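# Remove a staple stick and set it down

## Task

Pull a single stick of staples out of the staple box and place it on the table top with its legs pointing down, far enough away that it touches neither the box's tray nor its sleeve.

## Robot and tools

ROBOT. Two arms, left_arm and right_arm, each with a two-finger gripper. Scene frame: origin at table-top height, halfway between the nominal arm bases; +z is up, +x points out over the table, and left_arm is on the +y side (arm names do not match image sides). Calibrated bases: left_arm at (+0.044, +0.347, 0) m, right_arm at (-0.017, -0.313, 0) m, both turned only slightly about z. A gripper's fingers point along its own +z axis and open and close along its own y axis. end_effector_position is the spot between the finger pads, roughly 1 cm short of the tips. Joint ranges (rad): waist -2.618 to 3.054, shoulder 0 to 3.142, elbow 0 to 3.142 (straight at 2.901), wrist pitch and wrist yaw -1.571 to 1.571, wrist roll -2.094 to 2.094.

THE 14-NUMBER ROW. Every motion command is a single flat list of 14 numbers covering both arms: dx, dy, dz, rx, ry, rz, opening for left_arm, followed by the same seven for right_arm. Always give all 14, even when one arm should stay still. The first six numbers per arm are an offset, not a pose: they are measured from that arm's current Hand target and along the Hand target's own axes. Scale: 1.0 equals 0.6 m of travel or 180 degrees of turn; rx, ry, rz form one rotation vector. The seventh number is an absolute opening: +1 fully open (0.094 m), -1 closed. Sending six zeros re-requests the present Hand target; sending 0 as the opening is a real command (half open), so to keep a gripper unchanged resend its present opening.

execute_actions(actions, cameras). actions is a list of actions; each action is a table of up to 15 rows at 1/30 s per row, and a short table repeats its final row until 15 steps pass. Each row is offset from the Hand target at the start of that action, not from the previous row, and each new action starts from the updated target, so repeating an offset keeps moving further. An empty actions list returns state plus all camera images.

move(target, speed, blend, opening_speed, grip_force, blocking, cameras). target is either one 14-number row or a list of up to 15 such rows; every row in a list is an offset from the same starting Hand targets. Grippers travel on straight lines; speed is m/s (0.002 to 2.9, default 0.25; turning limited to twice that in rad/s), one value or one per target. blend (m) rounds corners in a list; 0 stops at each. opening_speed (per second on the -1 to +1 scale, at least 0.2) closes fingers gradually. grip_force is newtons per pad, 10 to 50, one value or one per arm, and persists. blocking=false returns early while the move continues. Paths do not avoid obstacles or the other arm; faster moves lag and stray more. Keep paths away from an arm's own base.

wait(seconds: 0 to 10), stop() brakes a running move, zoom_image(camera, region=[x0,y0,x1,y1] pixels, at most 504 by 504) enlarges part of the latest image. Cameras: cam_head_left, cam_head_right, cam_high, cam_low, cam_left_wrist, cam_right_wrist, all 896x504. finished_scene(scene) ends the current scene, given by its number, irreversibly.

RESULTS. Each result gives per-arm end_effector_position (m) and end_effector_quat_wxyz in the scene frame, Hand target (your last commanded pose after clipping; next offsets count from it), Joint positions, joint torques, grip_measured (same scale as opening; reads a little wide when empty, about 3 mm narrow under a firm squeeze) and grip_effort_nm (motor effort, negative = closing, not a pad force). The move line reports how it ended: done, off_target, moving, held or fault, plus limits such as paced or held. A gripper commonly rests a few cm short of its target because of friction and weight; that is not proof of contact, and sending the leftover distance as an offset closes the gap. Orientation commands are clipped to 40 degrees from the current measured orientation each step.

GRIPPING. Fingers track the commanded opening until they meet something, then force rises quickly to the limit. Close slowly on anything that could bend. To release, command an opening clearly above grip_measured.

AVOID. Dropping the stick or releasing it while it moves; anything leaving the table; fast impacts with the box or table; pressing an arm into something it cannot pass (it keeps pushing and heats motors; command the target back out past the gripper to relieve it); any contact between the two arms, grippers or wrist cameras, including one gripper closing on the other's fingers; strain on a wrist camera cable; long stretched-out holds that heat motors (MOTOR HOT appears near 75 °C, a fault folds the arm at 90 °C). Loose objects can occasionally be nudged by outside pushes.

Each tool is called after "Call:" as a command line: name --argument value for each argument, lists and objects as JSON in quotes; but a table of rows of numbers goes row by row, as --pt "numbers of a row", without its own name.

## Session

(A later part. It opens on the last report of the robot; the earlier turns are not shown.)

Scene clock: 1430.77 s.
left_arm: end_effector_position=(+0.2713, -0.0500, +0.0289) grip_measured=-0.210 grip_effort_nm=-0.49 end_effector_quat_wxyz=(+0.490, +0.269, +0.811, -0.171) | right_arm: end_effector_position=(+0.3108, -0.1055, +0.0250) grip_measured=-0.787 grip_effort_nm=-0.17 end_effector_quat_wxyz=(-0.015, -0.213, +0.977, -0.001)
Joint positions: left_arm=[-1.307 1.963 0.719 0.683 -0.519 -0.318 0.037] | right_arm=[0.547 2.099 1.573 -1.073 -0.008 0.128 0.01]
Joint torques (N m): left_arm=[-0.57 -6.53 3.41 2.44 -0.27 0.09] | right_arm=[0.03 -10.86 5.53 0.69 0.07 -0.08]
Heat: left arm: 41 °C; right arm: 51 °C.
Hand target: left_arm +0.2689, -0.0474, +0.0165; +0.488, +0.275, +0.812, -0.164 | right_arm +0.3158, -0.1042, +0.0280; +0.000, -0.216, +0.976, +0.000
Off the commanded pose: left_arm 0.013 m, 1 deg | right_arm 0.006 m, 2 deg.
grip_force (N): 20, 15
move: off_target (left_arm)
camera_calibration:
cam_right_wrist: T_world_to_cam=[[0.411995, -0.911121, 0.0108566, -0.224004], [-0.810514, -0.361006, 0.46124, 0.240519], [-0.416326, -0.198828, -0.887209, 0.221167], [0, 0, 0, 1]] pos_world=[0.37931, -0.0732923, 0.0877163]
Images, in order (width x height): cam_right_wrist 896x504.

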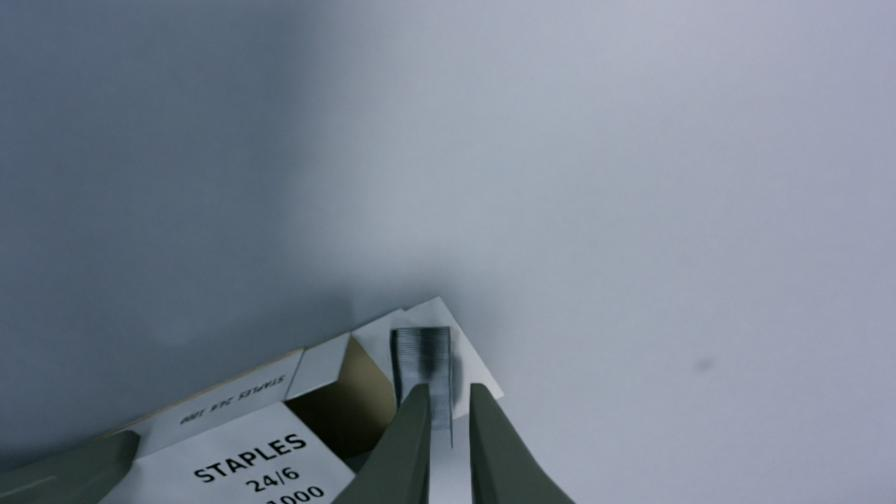

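Call:
move --pt "0 0 0 0 0 0 -0.3 -0.012 0 0 0 0 0 -0.79" --pt "0 0 0 0 0 0 -0.3 -0.012 0 0.0108 0 0 0 -0.79" --speed 0.05 --cameras '["cam_right_wrist"]'

Scene clock: 1439.77 s.
left_arm: end_effector_position=(+0.2713, -0.0500, +0.0289) grip_measured=-0.210 grip_effort_nm=-0.49 end_effector_quat_wxyz=(+0.490, +0.269, +0.811, -0.171) | right_arm: end_effector_position=(+0.3138, -0.1036, +0.0218) grip_measured=-0.787 grip_effort_nm=-0.17 end_effector_quat_wxyz=(-0.013, -0.214, +0.977, -0.001)
Joint positions: left_arm=[-1.307 1.963 0.719 0.683 -0.519 -0.318 0.037] | right_arm=[0.547 2.113 1.581 -1.065 -0.008 0.126 0.01]
Joint torques (N m): left_arm=[-0.55 -6.53 3.45 2.48 -0.28 0.07] | right_arm=[-0.16 -9.42 6.93 0.66 0.08 -0.08]
Heat: left arm: 41 °C; right arm: 49 °C.
Hand target: left_arm +0.2689, -0.0474, +0.0165; +0.488, +0.275, +0.812, -0.164 | right_arm +0.3224, -0.1011, +0.0216; +0.000, -0.216, +0.976, +0.000
Off the commanded pose: left_arm 0.013 m, 1 deg | right_arm 0.009 m, 1 deg.
grip_force (N): 20, 15
move: off_target (left_arm)
camera_calibration:
cam_right_wrist: T_world_to_cam=[[0.41402, -0.910209, 0.0103255, -0.224055], [-0.810872, -0.363633, 0.458538, 0.24503], [-0.413611, -0.198217, -0.888615, 0.219176], [0, 0, 0, 1]] pos_world=[0.382105, -0.0713918, 0.0847208]
Images, in order (width x height): cam_right_wrist 896x504.

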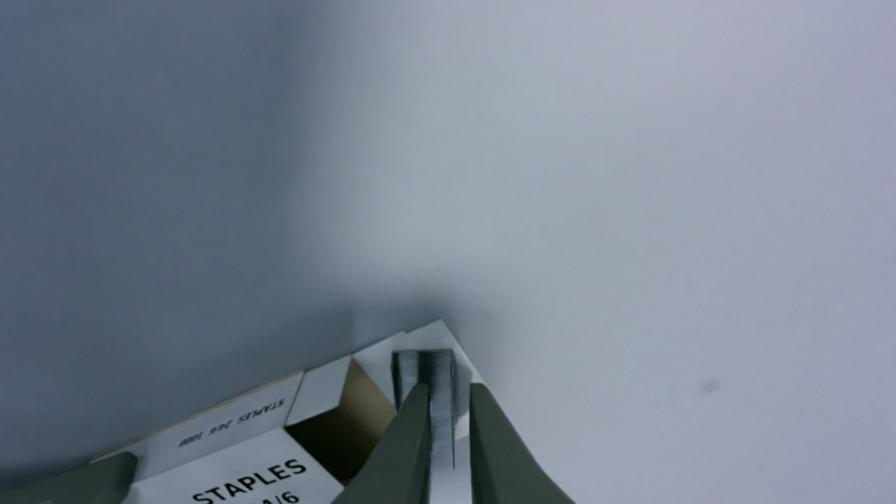

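Call:
move --pt "0 0 0 0 0 0 -0.3 0 0 0.004 0 0 0 -0.79" --pt "0 0 0 0 0 0 -0.3 0 0 0.004 0 0 0 -1" --speed 0.05 --grip_force '[20, 15]' --cameras '["cam_right_wrist"]'

Scene clock: 1444.70 s.
left_arm: end_effector_position=(+0.2713, -0.0500, +0.0289) grip_measured=-0.210 grip_effort_nm=-0.49 end_effector_quat_wxyz=(+0.490, +0.269, +0.811, -0.171) | right_arm: end_effector_position=(+0.3156, -0.1025, +0.0217) grip_measured=-0.972 grip_effort_nm=-0.38 end_effector_quat_wxyz=(-0.009, -0.214, +0.977, +0.001)
Joint positions: left_arm=[-1.307 1.963 0.719 0.683 -0.519 -0.318 0.037] | right_arm=[0.547 2.113 1.581 -1.056 -0.008 0.126 0.001]
Joint torques (N m): left_arm=[-0.55 -6.56 3.52 2.46 -0.26 0.08] | right_arm=[-0.14 -9.18 6.38 0.7 0.07 -0.05]
Heat: left arm: 41 °C; right arm: 48 °C.
Hand target: left_arm +0.2689, -0.0474, +0.0165; +0.488, +0.275, +0.812, -0.164 | right_arm +0.3223, -0.1011, +0.0192; +0.000, -0.216, +0.976, +0.000
Off the commanded pose: left_arm 0.013 m, 1 deg | right_arm 0.007 m, 1 deg.
grip_force (N): 20, 15
move: off_target (left_arm)
camera_calibration:
cam_right_wrist: T_world_to_cam=[[0.413927, -0.910263, 0.00928005, -0.223752], [-0.81411, -0.365603, 0.451175, 0.247818], [-0.407295, -0.194308, -0.892387, 0.218588], [0, 0, 0, 1]] pos_world=[0.383398, -0.0705963, 0.0853328]
Images, in order (width x height): cam_right_wrist 896x504.

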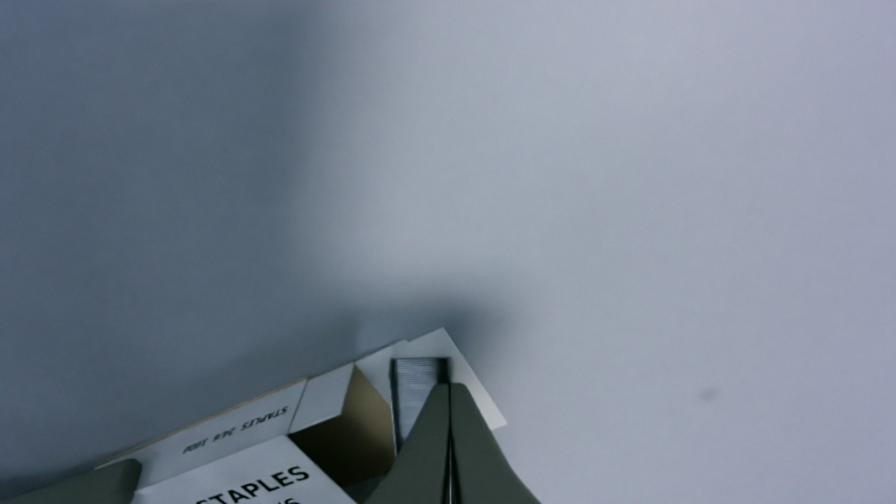

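Call:
move --pt "0 0 0 0 0 0 -0.3 0 0 0 0 0 0 -0.79" --pt "0 0 0 0 0 0 -0.3 0 0 0.0067 0 0 0 -0.79" --pt "0 0 0 0 0 0 -0.3 0 0 0.0067 0 0 0 -1" --speed 0.05 --grip_force '[20, 20]' --cameras '["cam_right_wrist"]'

Scene clock: 1453.07 s.
left_arm: end_effector_position=(+0.2713, -0.0500, +0.0289) grip_measured=-0.210 grip_effort_nm=-0.49 end_effector_quat_wxyz=(+0.490, +0.269, +0.811, -0.171) | right_arm: end_effector_position=(+0.3179, -0.1010, +0.0190) grip_measured=-0.973 grip_effort_nm=-0.48 end_effector_quat_wxyz=(-0.006, -0.215, +0.977, +0.002)
Joint positions: left_arm=[-1.307 1.963 0.719 0.683 -0.519 -0.318 0.037] | right_arm=[0.547 2.12 1.581 -1.043 -0.008 0.126 0.001]
Joint torques (N m): left_arm=[-0.47 -6.6 3.33 2.43 -0.25 0.08] | right_arm=[-0.2 -9.42 5.65 0.71 0.06 -0.07]
Heat: left arm: 41 °C; right arm: 46 °C.
Hand target: left_arm +0.2689, -0.0474, +0.0165; +0.488, +0.275, +0.812, -0.164 | right_arm +0.3223, -0.1011, +0.0152; +0.000, -0.216, +0.976, +0.000
Off the commanded pose: left_arm 0.013 m, 1 deg | right_arm 0.006 m, 1 deg.
grip_force (N): 20, 20
move: off_target (left_arm)
camera_calibration:
cam_right_wrist: T_world_to_cam=[[0.414277, -0.910112, 0.0084223, -0.223428], [-0.816419, -0.367506, 0.44542, 0.252185], [-0.402287, -0.191403, -0.895282, 0.21612], [0, 0, 0, 1]] pos_world=[0.385392, -0.0692995, 0.0830421]
Images, in order (width x height): cam_right_wrist 896x504.

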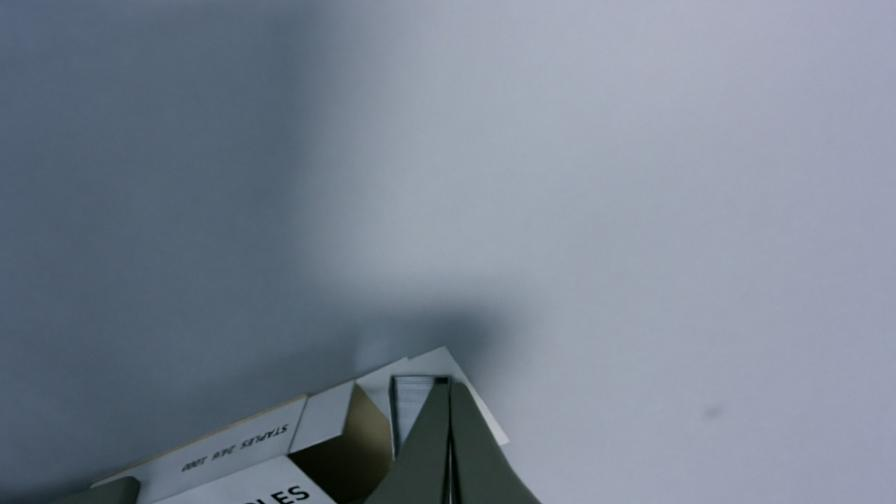

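Call:
move --target '[0,0,0,0,0,0,-0.3, 0,0,-0.09,0,0,0,-1]' --speed 0.06 --cameras '["cam_right_wrist"]'

Scene clock: 1457.60 s.
left_arm: end_effector_position=(+0.2710, -0.0502, +0.0289) grip_measured=-0.210 grip_effort_nm=-0.49 end_effector_quat_wxyz=(+0.489, +0.270, +0.811, -0.171) | right_arm: end_effector_position=(+0.3146, -0.1031, +0.0477) grip_measured=-0.974 grip_effort_nm=-0.49 end_effector_quat_wxyz=(-0.027, -0.214, +0.976, -0.005)
Joint positions: left_arm=[-1.308 1.963 0.719 0.683 -0.519 -0.318 0.037] | right_arm=[0.547 2.12 1.697 -1.202 -0.008 0.126 0.001]
Joint torques (N m): left_arm=[-0.49 -6.64 3.45 2.43 -0.24 0.03] | right_arm=[-0.16 -13.61 8.29 0.26 0.07 -0.08]
Heat: left arm: 41 °C; right arm: 45 °C.
Hand target: left_arm +0.2689, -0.0474, +0.0165; +0.488, +0.274, +0.812, -0.164 | right_arm +0.3224, -0.1011, +0.0692; +0.000, -0.216, +0.976, +0.000
Off the commanded pose: left_arm 0.013 m, 1 deg | right_arm 0.023 m, 3 deg.
grip_force (N): 20, 20
move: off_target (left_arm, right_arm)
camera_calibration:
cam_right_wrist: T_world_to_cam=[[0.414696, -0.909852, 0.0140276, -0.224569], [-0.799292, -0.35685, 0.483518, 0.229768], [-0.434924, -0.211725, -0.875222, 0.247282], [0, 0, 0, 1]] pos_world=[0.384329, -0.0699763, 0.108479]
Images, in order (width x height): cam_right_wrist 896x504.

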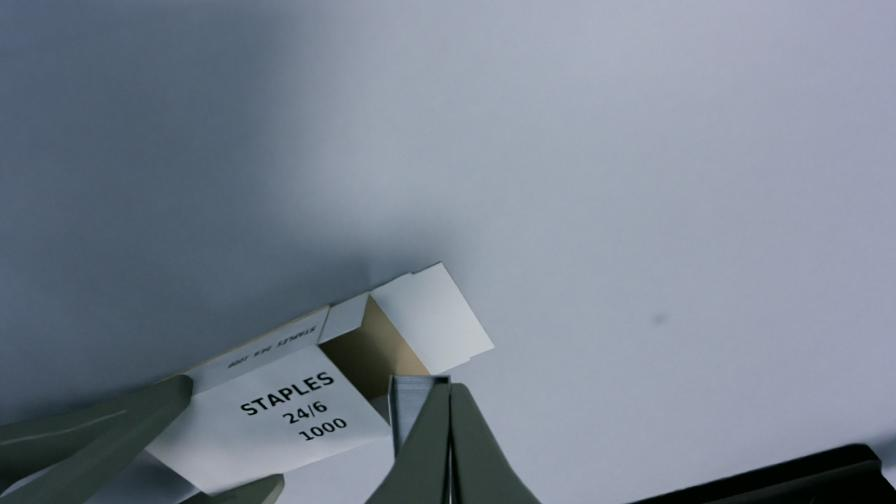

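Call:
move --pt "-0.0177 0 -0.0094 0 0 0 -0.3 0 0 -0.2 0 0 0 -1" --pt "-0.0177 0 -0.0094 0 0 0 0.2 0.1301 -0.4818 -0.2 0 0 0.2056 -1" --pt "-0.0177 0 -0.18 0 0 0 0.2 0.1301 -0.4818 -0.2 0 0 0.2056 -1" --speed 0.22 --blend '[0.02, 0, 0]' --cameras '["cam_right_wrist", "cam_high"]'

Scene clock: 1617.50 s.
left_arm: end_effector_position=(+0.1969, +0.0005, +0.0758) grip_measured=+0.198 grip_effort_nm=0.08 end_effector_quat_wxyz=(+0.487, +0.275, +0.810, -0.177) | right_arm: end_effector_position=(+0.3710, -0.3969, +0.1831) grip_measured=-0.974 grip_effort_nm=-0.50 end_effector_quat_wxyz=(+0.041, +0.111, +0.993, -0.002)
Joint positions: left_arm=[-1.519 1.558 0.514 0.408 -0.679 -0.454 0.056] | right_arm=[-0.229 2.026 2.097 -1.559 -0.005 0.004 0.001]
Joint torques (N m): left_arm=[-0.51 -7.86 5.18 1.46 -0.5 -0.09] | right_arm=[0.61 -9.07 8.39 0.53 0.03 -0.07]
Heat: left arm: 42 °C; right arm: 47 °C.
Hand target: left_arm +0.1970, +0.0072, +0.0768; +0.488, +0.274, +0.812, -0.165 | right_arm +0.3738, -0.3961, +0.1890; +0.000, +0.105, +0.995, +0.000
Off the commanded pose: left_arm 0.007 m, 1 deg | right_arm 0.007 m, 5 deg.
joint sent to its limit (right arm) — joint 4 (wrist pitch), lower limit. The joint targets are off in orientation, not in position.
grip_force (N): 20, 20
move: off_target (right_arm)
camera_calibration:
cam_right_wrist: T_world_to_cam=[[-0.226377, -0.973996, 0.0091974, -0.303871], [-0.908086, 0.214454, 0.359707, 0.394319], [-0.352325, 0.0730772, -0.93302, 0.421115], [0, 0, 0, 1]] pos_world=[0.437656, -0.411307, 0.253864]
Images, in order (width x height): cam_high 896x504, cam_right_wrist 896x504.

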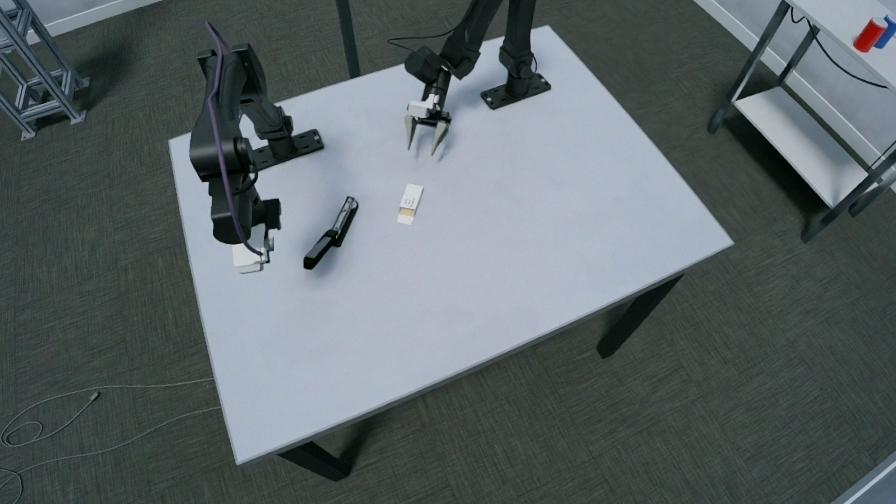

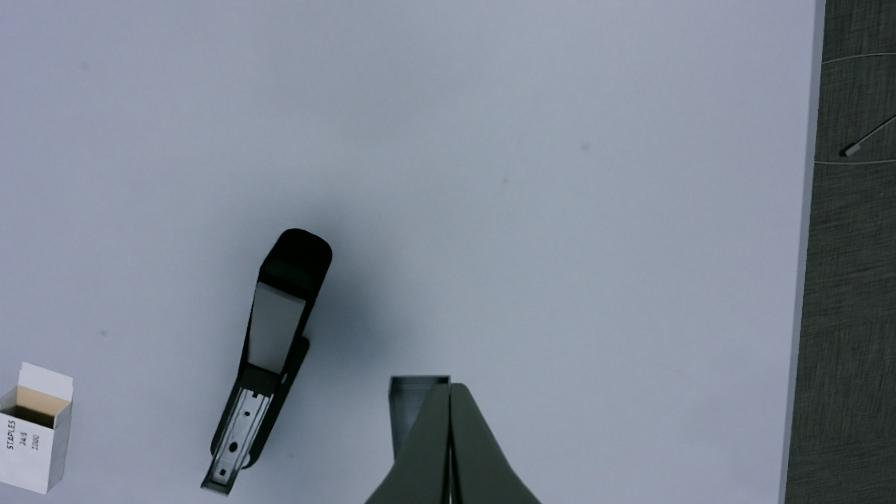

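Call:
move --pt "0 0 0 0 0 0 0.2 0 0 0.26 0 0 0 -1" --pt "0 0 0 0 0 0 0.2 0 0 0.2892 0 0 0 -1" --speed '[0.2, 0.05]' --blend '[0.003, 0]' --cameras '["cam_right_wrist"]'

Scene clock: 1623.47 s.
left_arm: end_effector_position=(+0.1969, +0.0006, +0.0757) grip_measured=+0.198 grip_effort_nm=0.08 end_effector_quat_wxyz=(+0.487, +0.275, +0.810, -0.176) | right_arm: end_effector_position=(+0.3701, -0.3967, +0.0194) grip_measured=-0.974 grip_effort_nm=-0.49 end_effector_quat_wxyz=(-0.005, +0.111, +0.994, +0.003)
Joint positions: left_arm=[-1.519 1.558 0.514 0.408 -0.679 -0.454 0.056] | right_arm=[-0.229 2.119 1.581 -1.043 -0.005 0.004 0.001]
Joint torques (N m): left_arm=[-0.43 -7.88 5.18 1.5 -0.52 -0.05] | right_arm=[0.62 -9.46 5.59 0.72 0.04 -0.07]
Heat: left arm: 41 °C; right arm: 47 °C.
Hand target: left_arm +0.1970, +0.0072, +0.0768; +0.488, +0.274, +0.812, -0.165 | right_arm +0.3737, -0.3961, +0.0155; +0.000, +0.105, +0.995, +0.000
Off the commanded pose: left_arm 0.007 m, 1 deg | right_arm 0.005 m, 1 deg.
grip_force (N): 20, 20
move: done
camera_calibration:
cam_right_wrist: T_world_to_cam=[[-0.225089, -0.974286, 0.010061, -0.302981], [-0.871745, 0.205989, 0.444555, 0.433918], [-0.435197, 0.0912938, -0.895695, 0.305121], [0, 0, 0, 1]] pos_world=[0.442856, -0.412428, 0.0834424]
Images, in order (width x height): cam_right_wrist 896x504.

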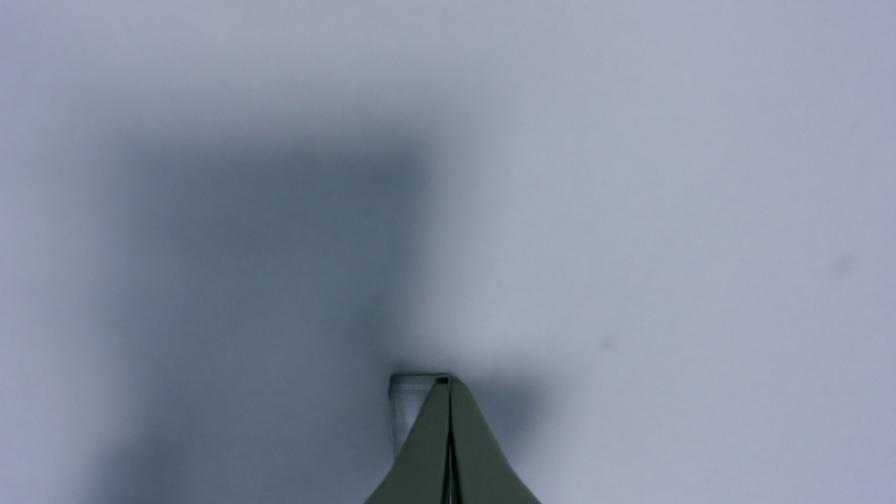

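Call:
move --pt "0 0 0 0 0 0 0.2 0 0 0.005 0 0 0 -1" --pt "0 0 0 0 0 0 0.2 0 0 0.005 0 0 0 -0.79" --pt "0 0 0 0 0 0 0.2 0 0 -0.15 0 0 0 -0.79" --speed '[0.05, 0.05, 0.12]' --cameras '["cam_right_wrist"]'

Scene clock: 1633.37 s.
left_arm: end_effector_position=(+0.1969, +0.0006, +0.0757) grip_measured=+0.198 grip_effort_nm=0.08 end_effector_quat_wxyz=(+0.487, +0.275, +0.810, -0.176) | right_arm: end_effector_position=(+0.3691, -0.3965, +0.0862) grip_measured=-0.793 grip_effort_nm=0.13 end_effector_quat_wxyz=(-0.023, +0.111, +0.994, +0.005)
Joint positions: left_arm=[-1.519 1.558 0.514 0.408 -0.679 -0.454 0.056] | right_arm=[-0.229 2.107 1.83 -1.342 -0.005 0.004 0.01]
Joint torques (N m): left_arm=[-0.55 -7.99 4.9 1.47 -0.47 -0.08] | right_arm=[0.66 -13.18 8.2 0.25 0.05 -0.08]
Heat: left arm: 40 °C; right arm: 46 °C.
Hand target: left_arm +0.1970, +0.0072, +0.0768; +0.488, +0.274, +0.812, -0.165 | right_arm +0.3738, -0.3961, +0.1055; +0.000, +0.105, +0.995, +0.000
Off the commanded pose: left_arm 0.007 m, 1 deg | right_arm 0.020 m, 3 deg.
grip_force (N): 20, 20
move: off_target (right_arm)
camera_calibration:
cam_right_wrist: T_world_to_cam=[[-0.224759, -0.974359, 0.01043, -0.303855], [-0.855264, 0.202393, 0.477033, 0.393079], [-0.466912, 0.0982969, -0.878824, 0.377589], [0, 0, 0, 1]] pos_world=[0.444192, -0.412736, 0.147492]
Images, in order (width x height): cam_right_wrist 896x504.

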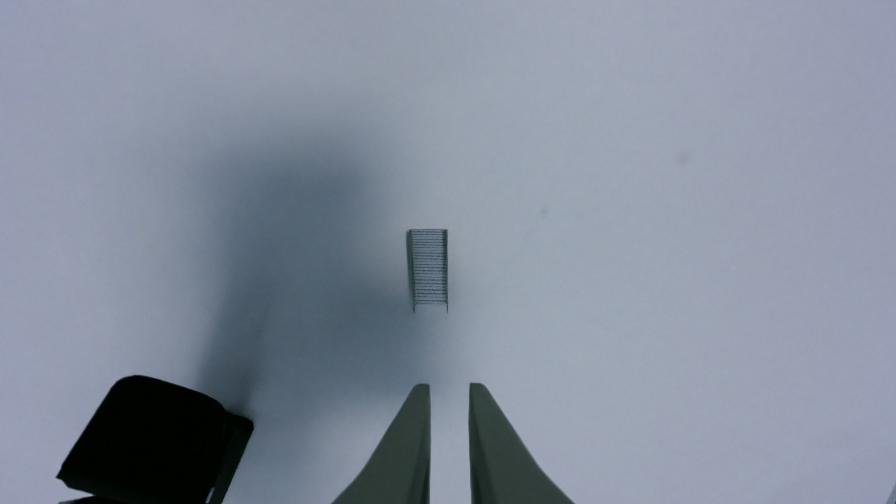

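Call:
move --target '[0,0,0,0,0,0,0.2, 0.0152,0.002,0.0758,-0.0872,0.0872,0.4943,0.15]' --speed 0.3 --grip_force '[20, 50]' --cameras '["cam_right_wrist", "cam_head_right"]'

Scene clock: 1678.03 s.
left_arm: end_effector_position=(+0.1969, +0.0006, +0.0757) grip_measured=+0.198 grip_effort_nm=0.08 end_effector_quat_wxyz=(+0.487, +0.275, +0.810, -0.176) | right_arm: end_effector_position=(+0.3605, -0.3926, +0.0439) grip_measured=+0.147 grip_effort_nm=0.13 end_effector_quat_wxyz=(-0.127, +0.764, +0.622, +0.117)
Joint positions: left_arm=[-1.519 1.558 0.514 0.408 -0.679 -0.454 0.056] | right_arm=[-0.375 2.137 1.665 -1.207 -0.331 1.393 0.054]
Joint torques (N m): left_arm=[-0.5 -7.98 5.07 1.49 -0.49 -0.1] | right_arm=[-0.24 -14.2 5.39 0.38 -0.3 0.11]
Heat: left arm: 38 °C; right arm: 50 °C.
Hand target: left_arm +0.1970, +0.0072, +0.0768; +0.488, +0.274, +0.812, -0.165 | right_arm +0.3650, -0.3930, +0.0600; -0.110, +0.765, +0.620, +0.135
Off the commanded pose: left_arm 0.007 m, 1 deg | right_arm 0.017 m, 3 deg.
grip_force (N): 20, 50
move: off_target (right_arm)
camera_calibration:
cam_right_wrist: T_world_to_cam=[[-0.978916, 0.193616, 0.0650898, 0.426459], [0.181508, 0.678345, 0.711971, 0.207776], [0.0936957, 0.708774, -0.699186, 0.365704], [0, 0, 0, 1]] pos_world=[0.345489, -0.482715, 0.0800067]
Images, in order (width x height): cam_head_right 896x504, cam_right_wrist 896x504.

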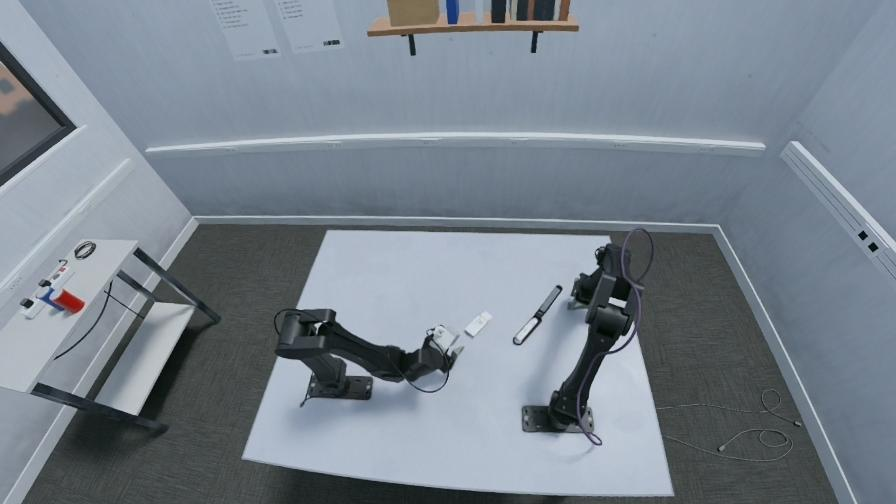

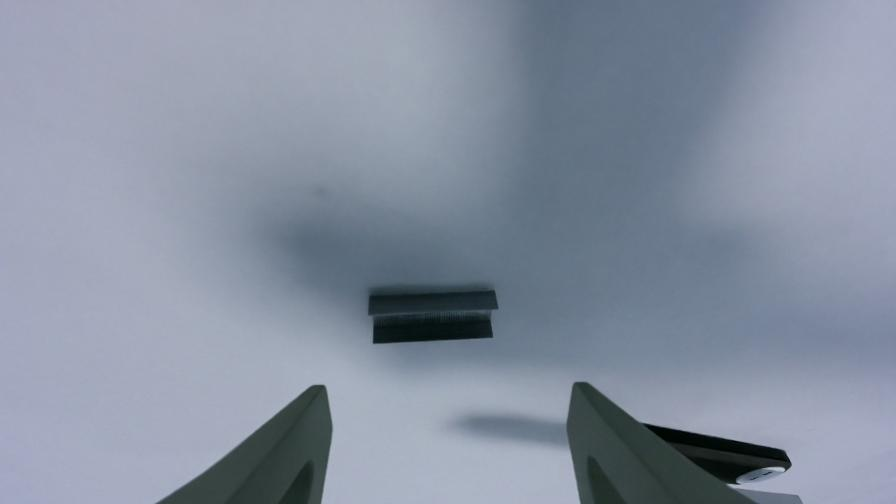

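Call:
move --target '[0,0,0,0,0,0,0.2, -0.0144,0.003,0.0515,0,0,0,0.15]' --speed 0.08 --cameras '["cam_right_wrist"]'

Scene clock: 1696.43 s.
left_arm: end_effector_position=(+0.1969, +0.0006, +0.0757) grip_measured=+0.198 grip_effort_nm=0.08 end_effector_quat_wxyz=(+0.487, +0.275, +0.810, -0.176) | right_arm: end_effector_position=(+0.3641, -0.3939, +0.0253) grip_measured=+0.147 grip_effort_nm=0.13 end_effector_quat_wxyz=(-0.112, +0.765, +0.622, +0.126)
Joint positions: left_arm=[-1.519 1.558 0.514 0.408 -0.679 -0.454 0.056] | right_arm=[-0.375 2.137 1.59 -1.095 -0.332 1.402 0.054]
Joint torques (N m): left_arm=[-0.57 -7.97 5.09 1.48 -0.48 -0.1] | right_arm=[0.4 -10.85 5.41 0.48 -0.29 0.08]
Heat: left arm: 38 °C; right arm: 49 °C.
Hand target: left_arm +0.1970, +0.0072, +0.0768; +0.488, +0.274, +0.812, -0.165 | right_arm +0.3672, -0.3910, +0.0279; -0.110, +0.765, +0.620, +0.135
Off the commanded pose: left_arm 0.007 m, 1 deg | right_arm 0.005 m, 1 deg.
grip_force (N): 20, 50
move: done
camera_calibration:
cam_right_wrist: T_world_to_cam=[[-0.978841, 0.202244, 0.0311225, 0.435652], [0.164254, 0.685877, 0.708938, 0.230629], [0.122032, 0.699049, -0.704584, 0.339203], [0, 0, 0, 1]] pos_world=[0.347158, -0.48341, 0.0619371]
Images, in order (width x height): cam_right_wrist 896x504.

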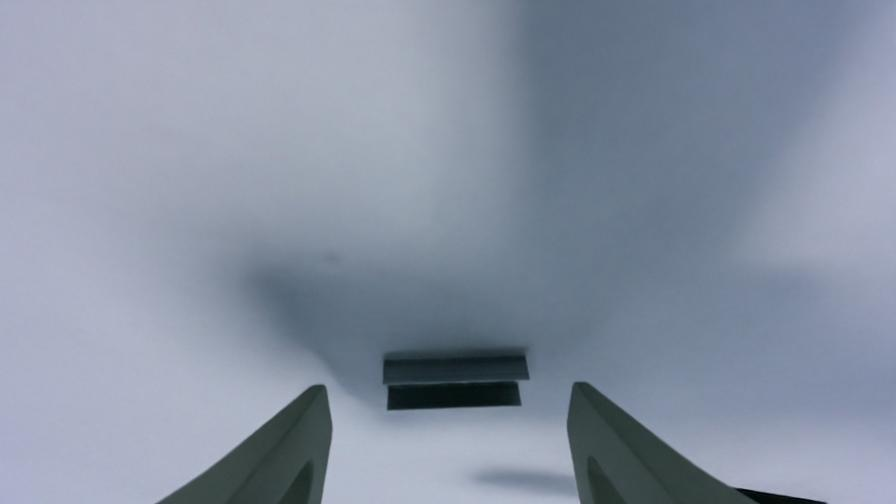

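Call:
move --target '[0,0,0,0,0,0,0.2, 0.0024,-0.0082,0.0133,0,0,0,0.15]' --speed 0.05 --cameras '["cam_right_wrist"]'

Scene clock: 1709.23 s.
left_arm: end_effector_position=(+0.1969, +0.0006, +0.0757) grip_measured=+0.198 grip_effort_nm=0.08 end_effector_quat_wxyz=(+0.487, +0.275, +0.810, -0.176) | right_arm: end_effector_position=(+0.3609, -0.3902, +0.0188) grip_measured=+0.147 grip_effort_nm=0.13 end_effector_quat_wxyz=(-0.116, +0.766, +0.618, +0.129)
Joint positions: left_arm=[-1.519 1.558 0.514 0.408 -0.679 -0.454 0.056] | right_arm=[-0.374 2.132 1.553 -1.065 -0.342 1.409 0.054]
Joint torques (N m): left_arm=[-0.4 -7.88 5.15 1.5 -0.48 -0.04] | right_arm=[1.17 -11.36 4.4 0.57 -0.21 0.08]
Heat: left arm: 38 °C; right arm: 46 °C.
Hand target: left_arm +0.1970, +0.0072, +0.0768; +0.488, +0.274, +0.812, -0.165 | right_arm +0.3633, -0.3859, +0.0210; -0.110, +0.765, +0.620, +0.135
Off the commanded pose: left_arm 0.007 m, 1 deg | right_arm 0.005 m, 1 deg.
grip_force (N): 20, 50
move: done
camera_calibration:
cam_right_wrist: T_world_to_cam=[[-0.977548, 0.207879, 0.0344358, 0.433666], [0.169162, 0.676796, 0.716471, 0.227783], [0.125633, 0.70621, -0.696766, 0.333902], [0, 0, 0, 1]] pos_world=[0.343448, -0.480118, 0.0545174]
Images, in order (width x height): cam_right_wrist 896x504.

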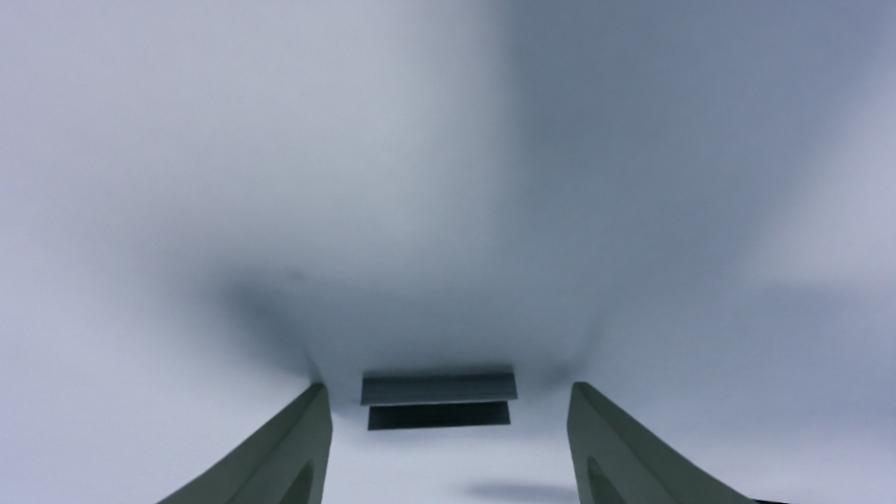

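Call:
move --target '[0,0,0,0,0,0,0.2, 0,0,0,0,0,0,-0.4]' --speed 0.05 --grip_force '[20, 20]' --cameras '["cam_right_wrist"]'

Scene clock: 1720.10 s.
left_arm: end_effector_position=(+0.1969, +0.0006, +0.0757) grip_measured=+0.198 grip_effort_nm=0.08 end_effector_quat_wxyz=(+0.487, +0.275, +0.810, -0.176) | right_arm: end_effector_position=(+0.3669, -0.3901, +0.0183) grip_measured=-0.343 grip_effort_nm=-0.44 end_effector_quat_wxyz=(-0.108, +0.764, +0.621, +0.137)
Joint positions: left_arm=[-1.519 1.558 0.514 0.408 -0.679 -0.454 0.056] | right_arm=[-0.37 2.132 1.551 -1.039 -0.348 1.41 0.031]
Joint torques (N m): left_arm=[-0.51 -7.88 5.19 1.49 -0.48 -0.06] | right_arm=[0.84 -11.45 4.53 0.34 -0.15 0.08]
Heat: left arm: 38 °C; right arm: 47 °C.
Hand target: left_arm +0.1970, +0.0072, +0.0768; +0.488, +0.274, +0.812, -0.165 | right_arm +0.3633, -0.3859, +0.0210; -0.110, +0.765, +0.620, +0.135
Off the commanded pose: left_arm 0.007 m, 1 deg | right_arm 0.006 m, 0 deg.
grip_force (N): 20, 20
move: done
camera_calibration:
cam_right_wrist: T_world_to_cam=[[-0.978422, 0.206372, 0.0100191, 0.439714], [0.150695, 0.679602, 0.717936, 0.234881], [0.141353, 0.703954, -0.696037, 0.32608], [0, 0, 0, 1]] pos_world=[0.348738, -0.479916, 0.0539294]
Images, in order (width x height): cam_right_wrist 896x504.

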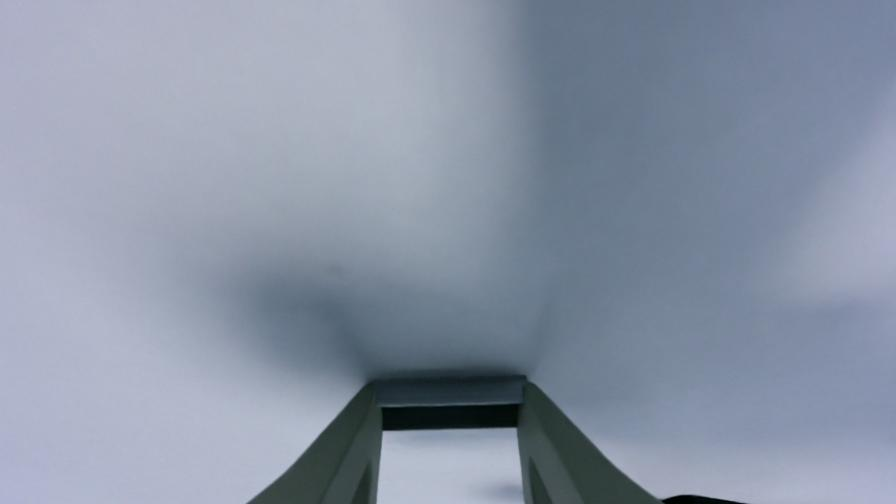

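Call:
move --pt "0 0 0 0 0 0 0.2 0.0798 0 -0.2193 0 0 0 -0.4" --pt "0 0 0 0 0 0 0.2 0.0640 0.1171 -0.2235 -0.1923 -0.3520 -0.5008 -0.4" --speed '[0.15, 0.3]' --blend '[0.02, 0]' --cameras '["cam_right_wrist", "cam_low"]'

Scene clock: 1735.83 s.
left_arm: end_effector_position=(+0.1969, +0.0006, +0.0757) grip_measured=+0.198 grip_effort_nm=0.08 end_effector_quat_wxyz=(+0.487, +0.275, +0.810, -0.176) | right_arm: end_effector_position=(+0.4239, -0.4091, +0.1437) grip_measured=-0.350 grip_effort_nm=-0.50 end_effector_quat_wxyz=(+0.483, +0.095, +0.869, -0.054)
Joint positions: left_arm=[-1.519 1.558 0.514 0.408 -0.679 -0.454 0.056] | right_arm=[-0.226 1.531 0.855 0.119 0.005 0 0.031]
Joint torques (N m): left_arm=[-0.5 -8.03 5.11 1.42 -0.51 -0.08] | right_arm=[-0.42 -7.34 6.61 2.68 -0.12 -0.07]
Heat: left arm: 38 °C; right arm: 47 °C.
Hand target: left_arm +0.1970, +0.0072, +0.0768; +0.488, +0.274, +0.812, -0.165 | right_arm +0.4301, -0.4102, +0.1601; +0.512, +0.090, +0.853, -0.054
Off the commanded pose: left_arm 0.007 m, 1 deg | right_arm 0.018 m, 4 deg.
grip_force (N): 20, 20
move: off_target (right_arm)
camera_calibration:
cam_right_wrist: T_world_to_cam=[[-0.233044, -0.972448, 0.00590861, -0.299473], [-0.822201, 0.193786, -0.535194, 0.54296], [0.519303, -0.129582, -0.844709, -0.0612726], [0, 0, 0, 1]] pos_world=[0.408451, -0.404379, 0.240601]
Images, in order (width x height): cam_low 896x504, cam_right_wrist 896x504.

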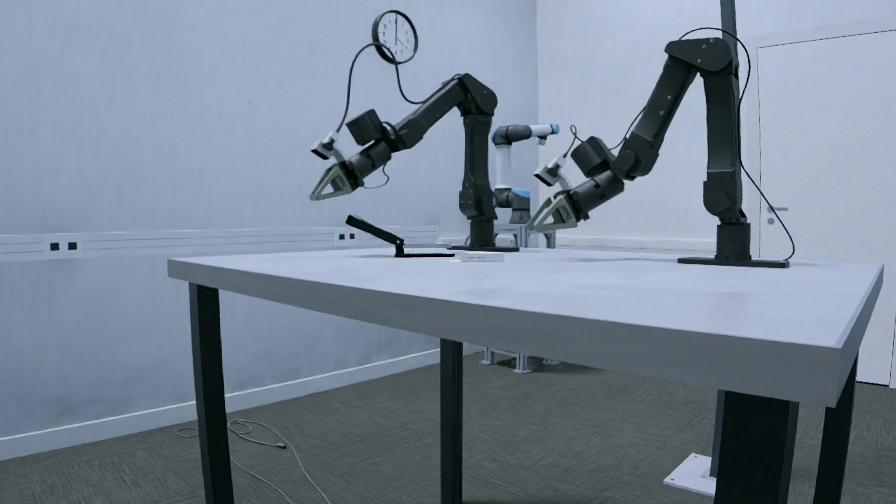

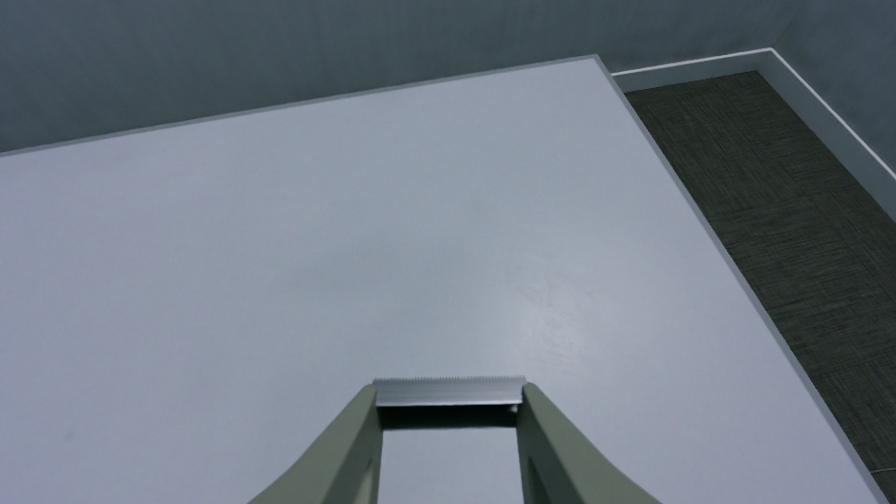

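Call:
move --target '[0,0,0,0,0,0,0.2, 0.2031,0,0.1079,0,-0.0333,0,-0.4]' --speed 0.12 --cameras '["cam_right_wrist"]'

Scene clock: 1753.27 s.
left_arm: end_effector_position=(+0.1969, +0.0006, +0.0757) grip_measured=+0.198 grip_effort_nm=0.08 end_effector_quat_wxyz=(+0.487, +0.275, +0.810, -0.176) | right_arm: end_effector_position=(+0.4299, -0.4103, +0.0212) grip_measured=-0.350 grip_effort_nm=-0.50 end_effector_quat_wxyz=(+0.548, +0.091, +0.829, -0.061)
Joint positions: left_arm=[-1.519 1.558 0.514 0.408 -0.679 -0.454 0.056] | right_arm=[-0.226 2.03 0.581 1.046 0.005 0 0.031]
Joint torques (N m): left_arm=[-0.62 -7.94 5.09 1.48 -0.48 -0.07] | right_arm=[-0.46 -6.67 3.55 2.59 -0.15 -0.07]
Heat: left arm: 38 °C; right arm: 43 °C.
Hand target: left_arm +0.1970, +0.0072, +0.0768; +0.488, +0.274, +0.812, -0.165 | right_arm +0.4300, -0.4101, +0.0221; +0.556, +0.087, +0.825, -0.058
Off the commanded pose: left_arm 0.007 m, 1 deg | right_arm 0.001 m, 1 deg.
grip_force (N): 20, 20
move: done
camera_calibration:
cam_right_wrist: T_world_to_cam=[[-0.233152, -0.972438, 0.00211025, -0.298389], [-0.732652, 0.174233, -0.657924, 0.438634], [0.639423, -0.154942, -0.753081, -0.231932], [0, 0, 0, 1]] pos_world=[0.400099, -0.402526, 0.114554]
Images, in order (width x height): cam_right_wrist 896x504.

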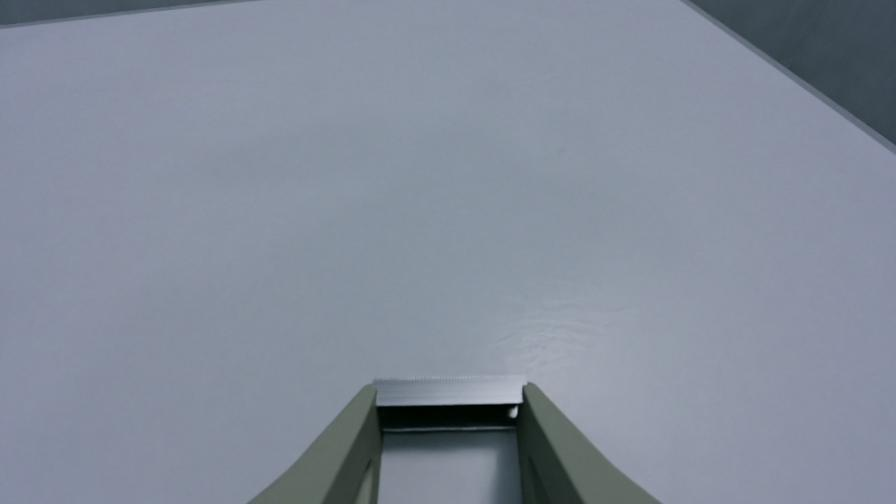

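Call:
move --target '[0,0,0,0,0,0,0.2, 0.0108,0,0.0044,0,0,0,-0.4]' --speed 0.03 --cameras '["cam_right_wrist"]'

Scene clock: 1759.10 s.
left_arm: end_effector_position=(+0.1969, +0.0006, +0.0757) grip_measured=+0.198 grip_effort_nm=0.08 end_effector_quat_wxyz=(+0.487, +0.275, +0.810, -0.176) | right_arm: end_effector_position=(+0.4321, -0.4107, +0.0209) grip_measured=-0.350 grip_effort_nm=-0.50 end_effector_quat_wxyz=(+0.559, +0.090, +0.822, -0.062)
Joint positions: left_arm=[-1.519 1.558 0.514 0.408 -0.679 -0.454 0.056] | right_arm=[-0.226 2.06 0.581 1.103 0.005 0 0.031]
Joint torques (N m): left_arm=[-0.62 -7.8 4.98 1.5 -0.49 -0.09] | right_arm=[-0.49 -6.35 3.45 2.34 -0.15 -0.06]
Heat: left arm: 38 °C; right arm: 42 °C.
Hand target: left_arm +0.1970, +0.0072, +0.0768; +0.488, +0.274, +0.812, -0.165 | right_arm +0.4300, -0.4101, +0.0152; +0.556, +0.087, +0.825, -0.058
Off the commanded pose: left_arm 0.007 m, 1 deg | right_arm 0.006 m, 1 deg.
grip_force (N): 20, 20
move: done
camera_calibration:
cam_right_wrist: T_world_to_cam=[[-0.233238, -0.972418, 0.0016407, -0.298315], [-0.715717, 0.170525, -0.677252, 0.431656], [0.658292, -0.159135, -0.735749, -0.243952], [0, 0, 0, 1]] pos_world=[0.399957, -0.402516, 0.113342]
Images, in order (width x height): cam_right_wrist 896x504.

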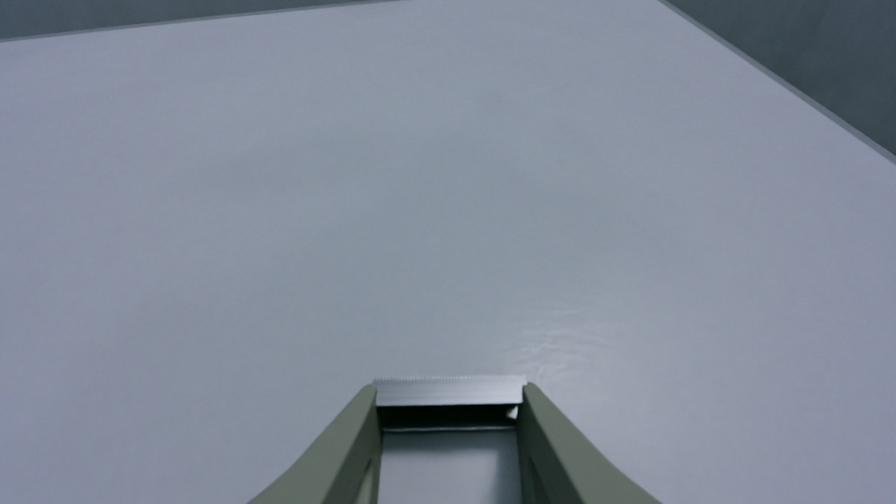

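Call:
move --target '[0,0,0,0,0,0,0.2, 0.0093,0,0.0037,0,0,0,-0.4]' --speed 0.03 --cameras '["cam_right_wrist"]'

Scene clock: 1763.63 s.
left_arm: end_effector_position=(+0.1969, +0.0006, +0.0757) grip_measured=+0.198 grip_effort_nm=0.08 end_effector_quat_wxyz=(+0.487, +0.275, +0.810, -0.176) | right_arm: end_effector_position=(+0.4338, -0.4111, +0.0205) grip_measured=-0.350 grip_effort_nm=-0.50 end_effector_quat_wxyz=(+0.568, +0.090, +0.816, -0.063)
Joint positions: left_arm=[-1.519 1.558 0.514 0.408 -0.679 -0.454 0.056] | right_arm=[-0.226 2.086 0.581 1.15 0.005 0 0.031]
Joint torques (N m): left_arm=[-0.65 -7.98 5.11 1.48 -0.53 -0.07] | right_arm=[-0.44 -6.15 3.37 2.16 -0.16 -0.06]
Heat: left arm: 38 °C; right arm: 42 °C.
Hand target: left_arm +0.1970, +0.0072, +0.0768; +0.488, +0.274, +0.812, -0.165 | right_arm +0.4300, -0.4101, +0.0091; +0.556, +0.087, +0.825, -0.058
Off the commanded pose: left_arm 0.007 m, 1 deg | right_arm 0.012 m, 2 deg.
grip_force (N): 20, 20
move: off_target (right_arm)
camera_calibration:
cam_right_wrist: T_world_to_cam=[[-0.233256, -0.972415, 0.00119133, -0.298205], [-0.701439, 0.167407, -0.69279, 0.425569], [0.67348, -0.162433, -0.721138, -0.253563], [0, 0, 0, 1]] pos_world=[0.399723, -0.402409, 0.112331]
Images, in order (width x height): cam_right_wrist 896x504.

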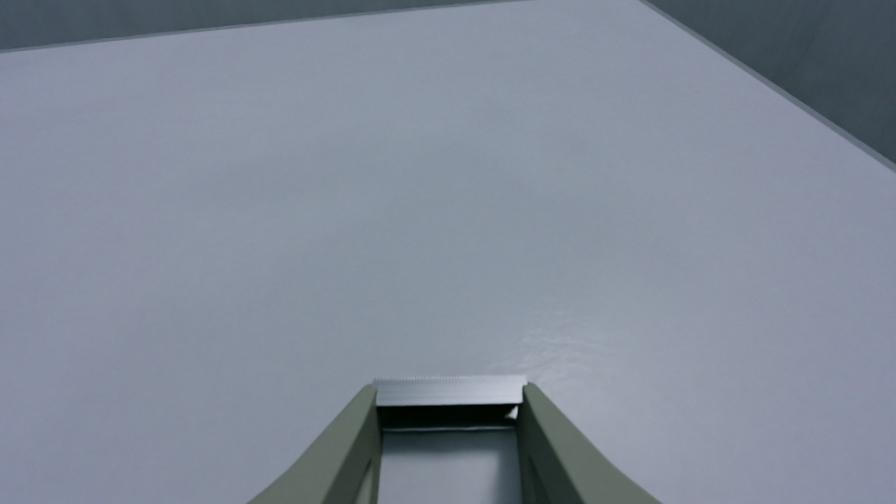

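Call:
move --target '[0,0,0,0,0,0,0.2, 0,0,0,0,0,0,-0.05]' --speed 0.03 --opening_speed 0.4 --cameras '["cam_right_wrist"]'

Scene clock: 1768.17 s.
left_arm: end_effector_position=(+0.1969, +0.0006, +0.0757) grip_measured=+0.198 grip_effort_nm=0.08 end_effector_quat_wxyz=(+0.487, +0.275, +0.810, -0.176) | right_arm: end_effector_position=(+0.4336, -0.4120, +0.0205) grip_measured=-0.053 grip_effort_nm=0.14 end_effector_quat_wxyz=(+0.567, +0.090, +0.816, -0.064)
Joint positions: left_arm=[-1.519 1.558 0.514 0.408 -0.679 -0.454 0.056] | right_arm=[-0.228 2.086 0.581 1.15 0.005 0 0.044]
Joint torques (N m): left_arm=[-0.53 -7.98 5.08 1.5 -0.44 -0.06] | right_arm=[-0.27 -6.17 3.41 2.16 -0.13 -0.04]
Heat: left arm: 38 °C; right arm: 41 °C.
Hand target: left_arm +0.1970, +0.0072, +0.0768; +0.488, +0.274, +0.812, -0.165 | right_arm +0.4300, -0.4100, +0.0091; +0.556, +0.087, +0.825, -0.058
Off the commanded pose: left_arm 0.007 m, 1 deg | right_arm 0.012 m, 2 deg.
grip_force (N): 20, 20
move: off_target (right_arm)
camera_calibration:
cam_right_wrist: T_world_to_cam=[[-0.235174, -0.971953, 0.00114971, -0.298071], [-0.701102, 0.168819, -0.692789, 0.425998], [0.673164, -0.163732, -0.72114, -0.253957], [0, 0, 0, 1]] pos_world=[0.399524, -0.403208, 0.112331]
Images, in order (width x height): cam_right_wrist 896x504.

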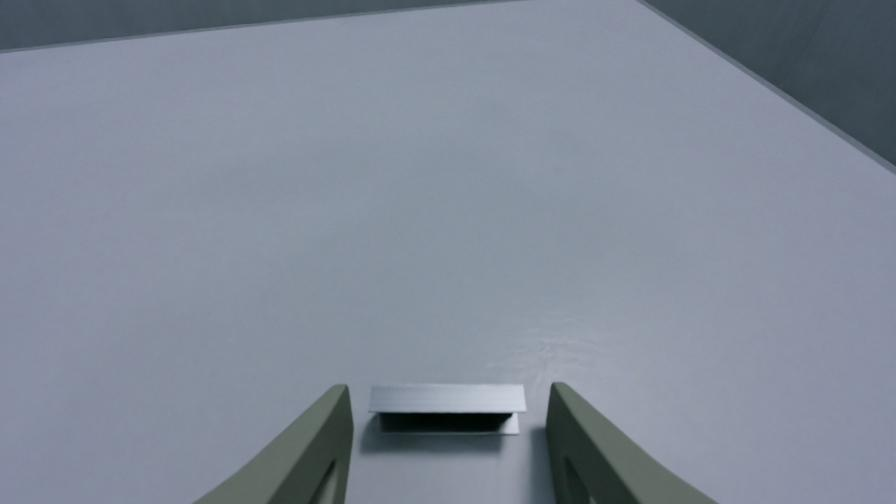

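Call:
move --target '[0,0,0,0,0,0,0.2, -0.1545,0,-0.0625,0,0,0,-0.05]' --speed 0.1 --cameras '["cam_right_wrist"]'

Scene clock: 1791.10 s.
left_arm: end_effector_position=(+0.1969, +0.0006, +0.0757) grip_measured=+0.198 grip_effort_nm=0.08 end_effector_quat_wxyz=(+0.487, +0.275, +0.810, -0.176) | right_arm: end_effector_position=(+0.4250, -0.4101, +0.0942) grip_measured=-0.053 grip_effort_nm=0.13 end_effector_quat_wxyz=(+0.545, +0.092, +0.831, -0.061)
Joint positions: left_arm=[-1.519 1.558 0.514 0.408 -0.679 -0.454 0.056] | right_arm=[-0.228 1.694 0.623 0.661 0.005 0 0.044]
Joint torques (N m): left_arm=[-0.5 -7.97 5.03 1.46 -0.52 -0.06] | right_arm=[-0.27 -8.58 7.69 1.95 -0.15 -0.05]
Heat: left arm: 38 °C; right arm: 39 °C.
Hand target: left_arm +0.1970, +0.0072, +0.0768; +0.488, +0.274, +0.812, -0.165 | right_arm +0.4300, -0.4101, +0.1092; +0.556, +0.087, +0.825, -0.058
Off the commanded pose: left_arm 0.007 m, 1 deg | right_arm 0.016 m, 2 deg.
grip_force (N): 20, 20
move: off_target (right_arm)
camera_calibration:
cam_right_wrist: T_world_to_cam=[[-0.234931, -0.972008, 0.00262596, -0.298644], [-0.737282, 0.176437, -0.65214, 0.485346], [0.633422, -0.155144, -0.758094, -0.170876], [0, 0, 0, 1]] pos_world=[0.395913, -0.402427, 0.187757]
Images, in order (width x height): cam_right_wrist 896x504.

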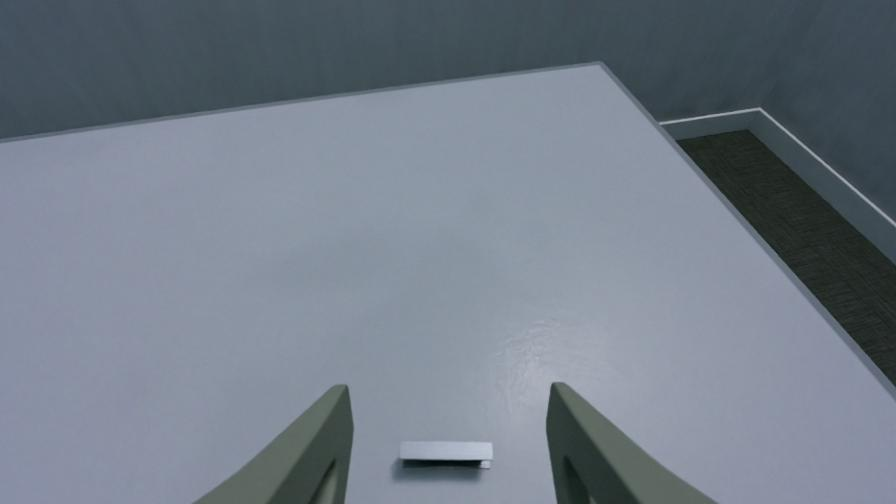

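Call:
move --target '[0,0,0,0,0,0,0.2, -0.0213,0,0.0527,0,0.3778,0,-1]' --speed 0.3 --grip_force '[20, 40]' --cameras '["cam_right_wrist"]'

Scene clock: 1801.20 s.
left_arm: end_effector_position=(+0.1969, +0.0006, +0.0757) grip_measured=+0.198 grip_effort_nm=0.08 end_effector_quat_wxyz=(+0.487, +0.275, +0.810, -0.176) | right_arm: end_effector_position=(+0.4612, -0.4181, +0.1044) grip_measured=-0.987 grip_effort_nm=-0.74 end_effector_quat_wxyz=(+0.038, +0.108, +0.993, -0.006)
Joint positions: left_arm=[-1.519 1.558 0.514 0.408 -0.679 -0.454 0.056] | right_arm=[-0.228 2.488 2.55 -1.556 0.005 -0.001 0.001]
Joint torques (N m): left_arm=[-0.62 -7.91 5.22 1.46 -0.47 -0.09] | right_arm=[0.17 -12.11 8.53 0.48 -0.04 -0.07]
Heat: left arm: 38 °C; right arm: 40 °C.
Hand target: left_arm +0.1970, +0.0072, +0.0768; +0.488, +0.274, +0.812, -0.165 | right_arm +0.4634, -0.4172, +0.1092; +0.000, +0.104, +0.995, +0.000
Off the commanded pose: left_arm 0.007 m, 1 deg | right_arm 0.005 m, 4 deg.
joint sent to its limit (right arm) — joint 4 (wrist pitch), lower limit. The joint targets are off in orientation, not in position.
grip_force (N): 20, 40
move: off_target (right_arm)
camera_calibration:
cam_right_wrist: T_world_to_cam=[[-0.220682, -0.975157, 0.0191724, -0.307476], [-0.906638, 0.212344, 0.364578, 0.507129], [-0.359592, 0.0630734, -0.930975, 0.379972], [0, 0, 0, 1]] pos_world=[0.528563, -0.431489, 0.174751]
Images, in order (width x height): cam_right_wrist 896x504.

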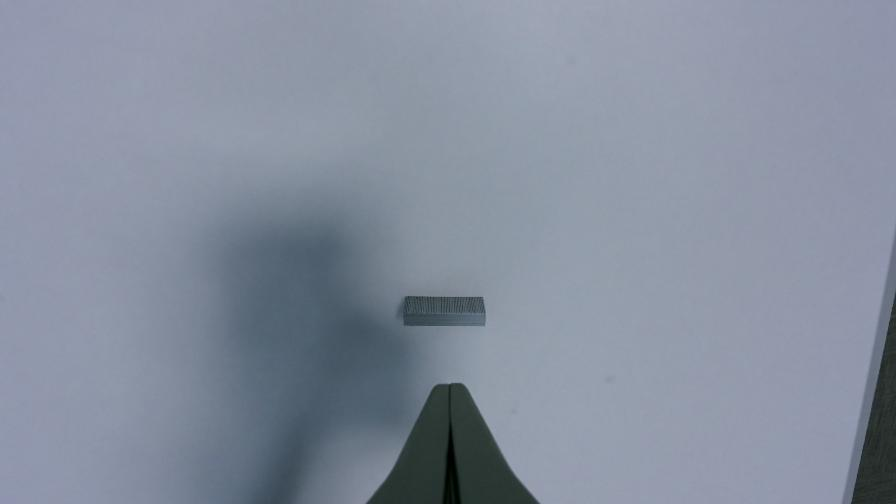

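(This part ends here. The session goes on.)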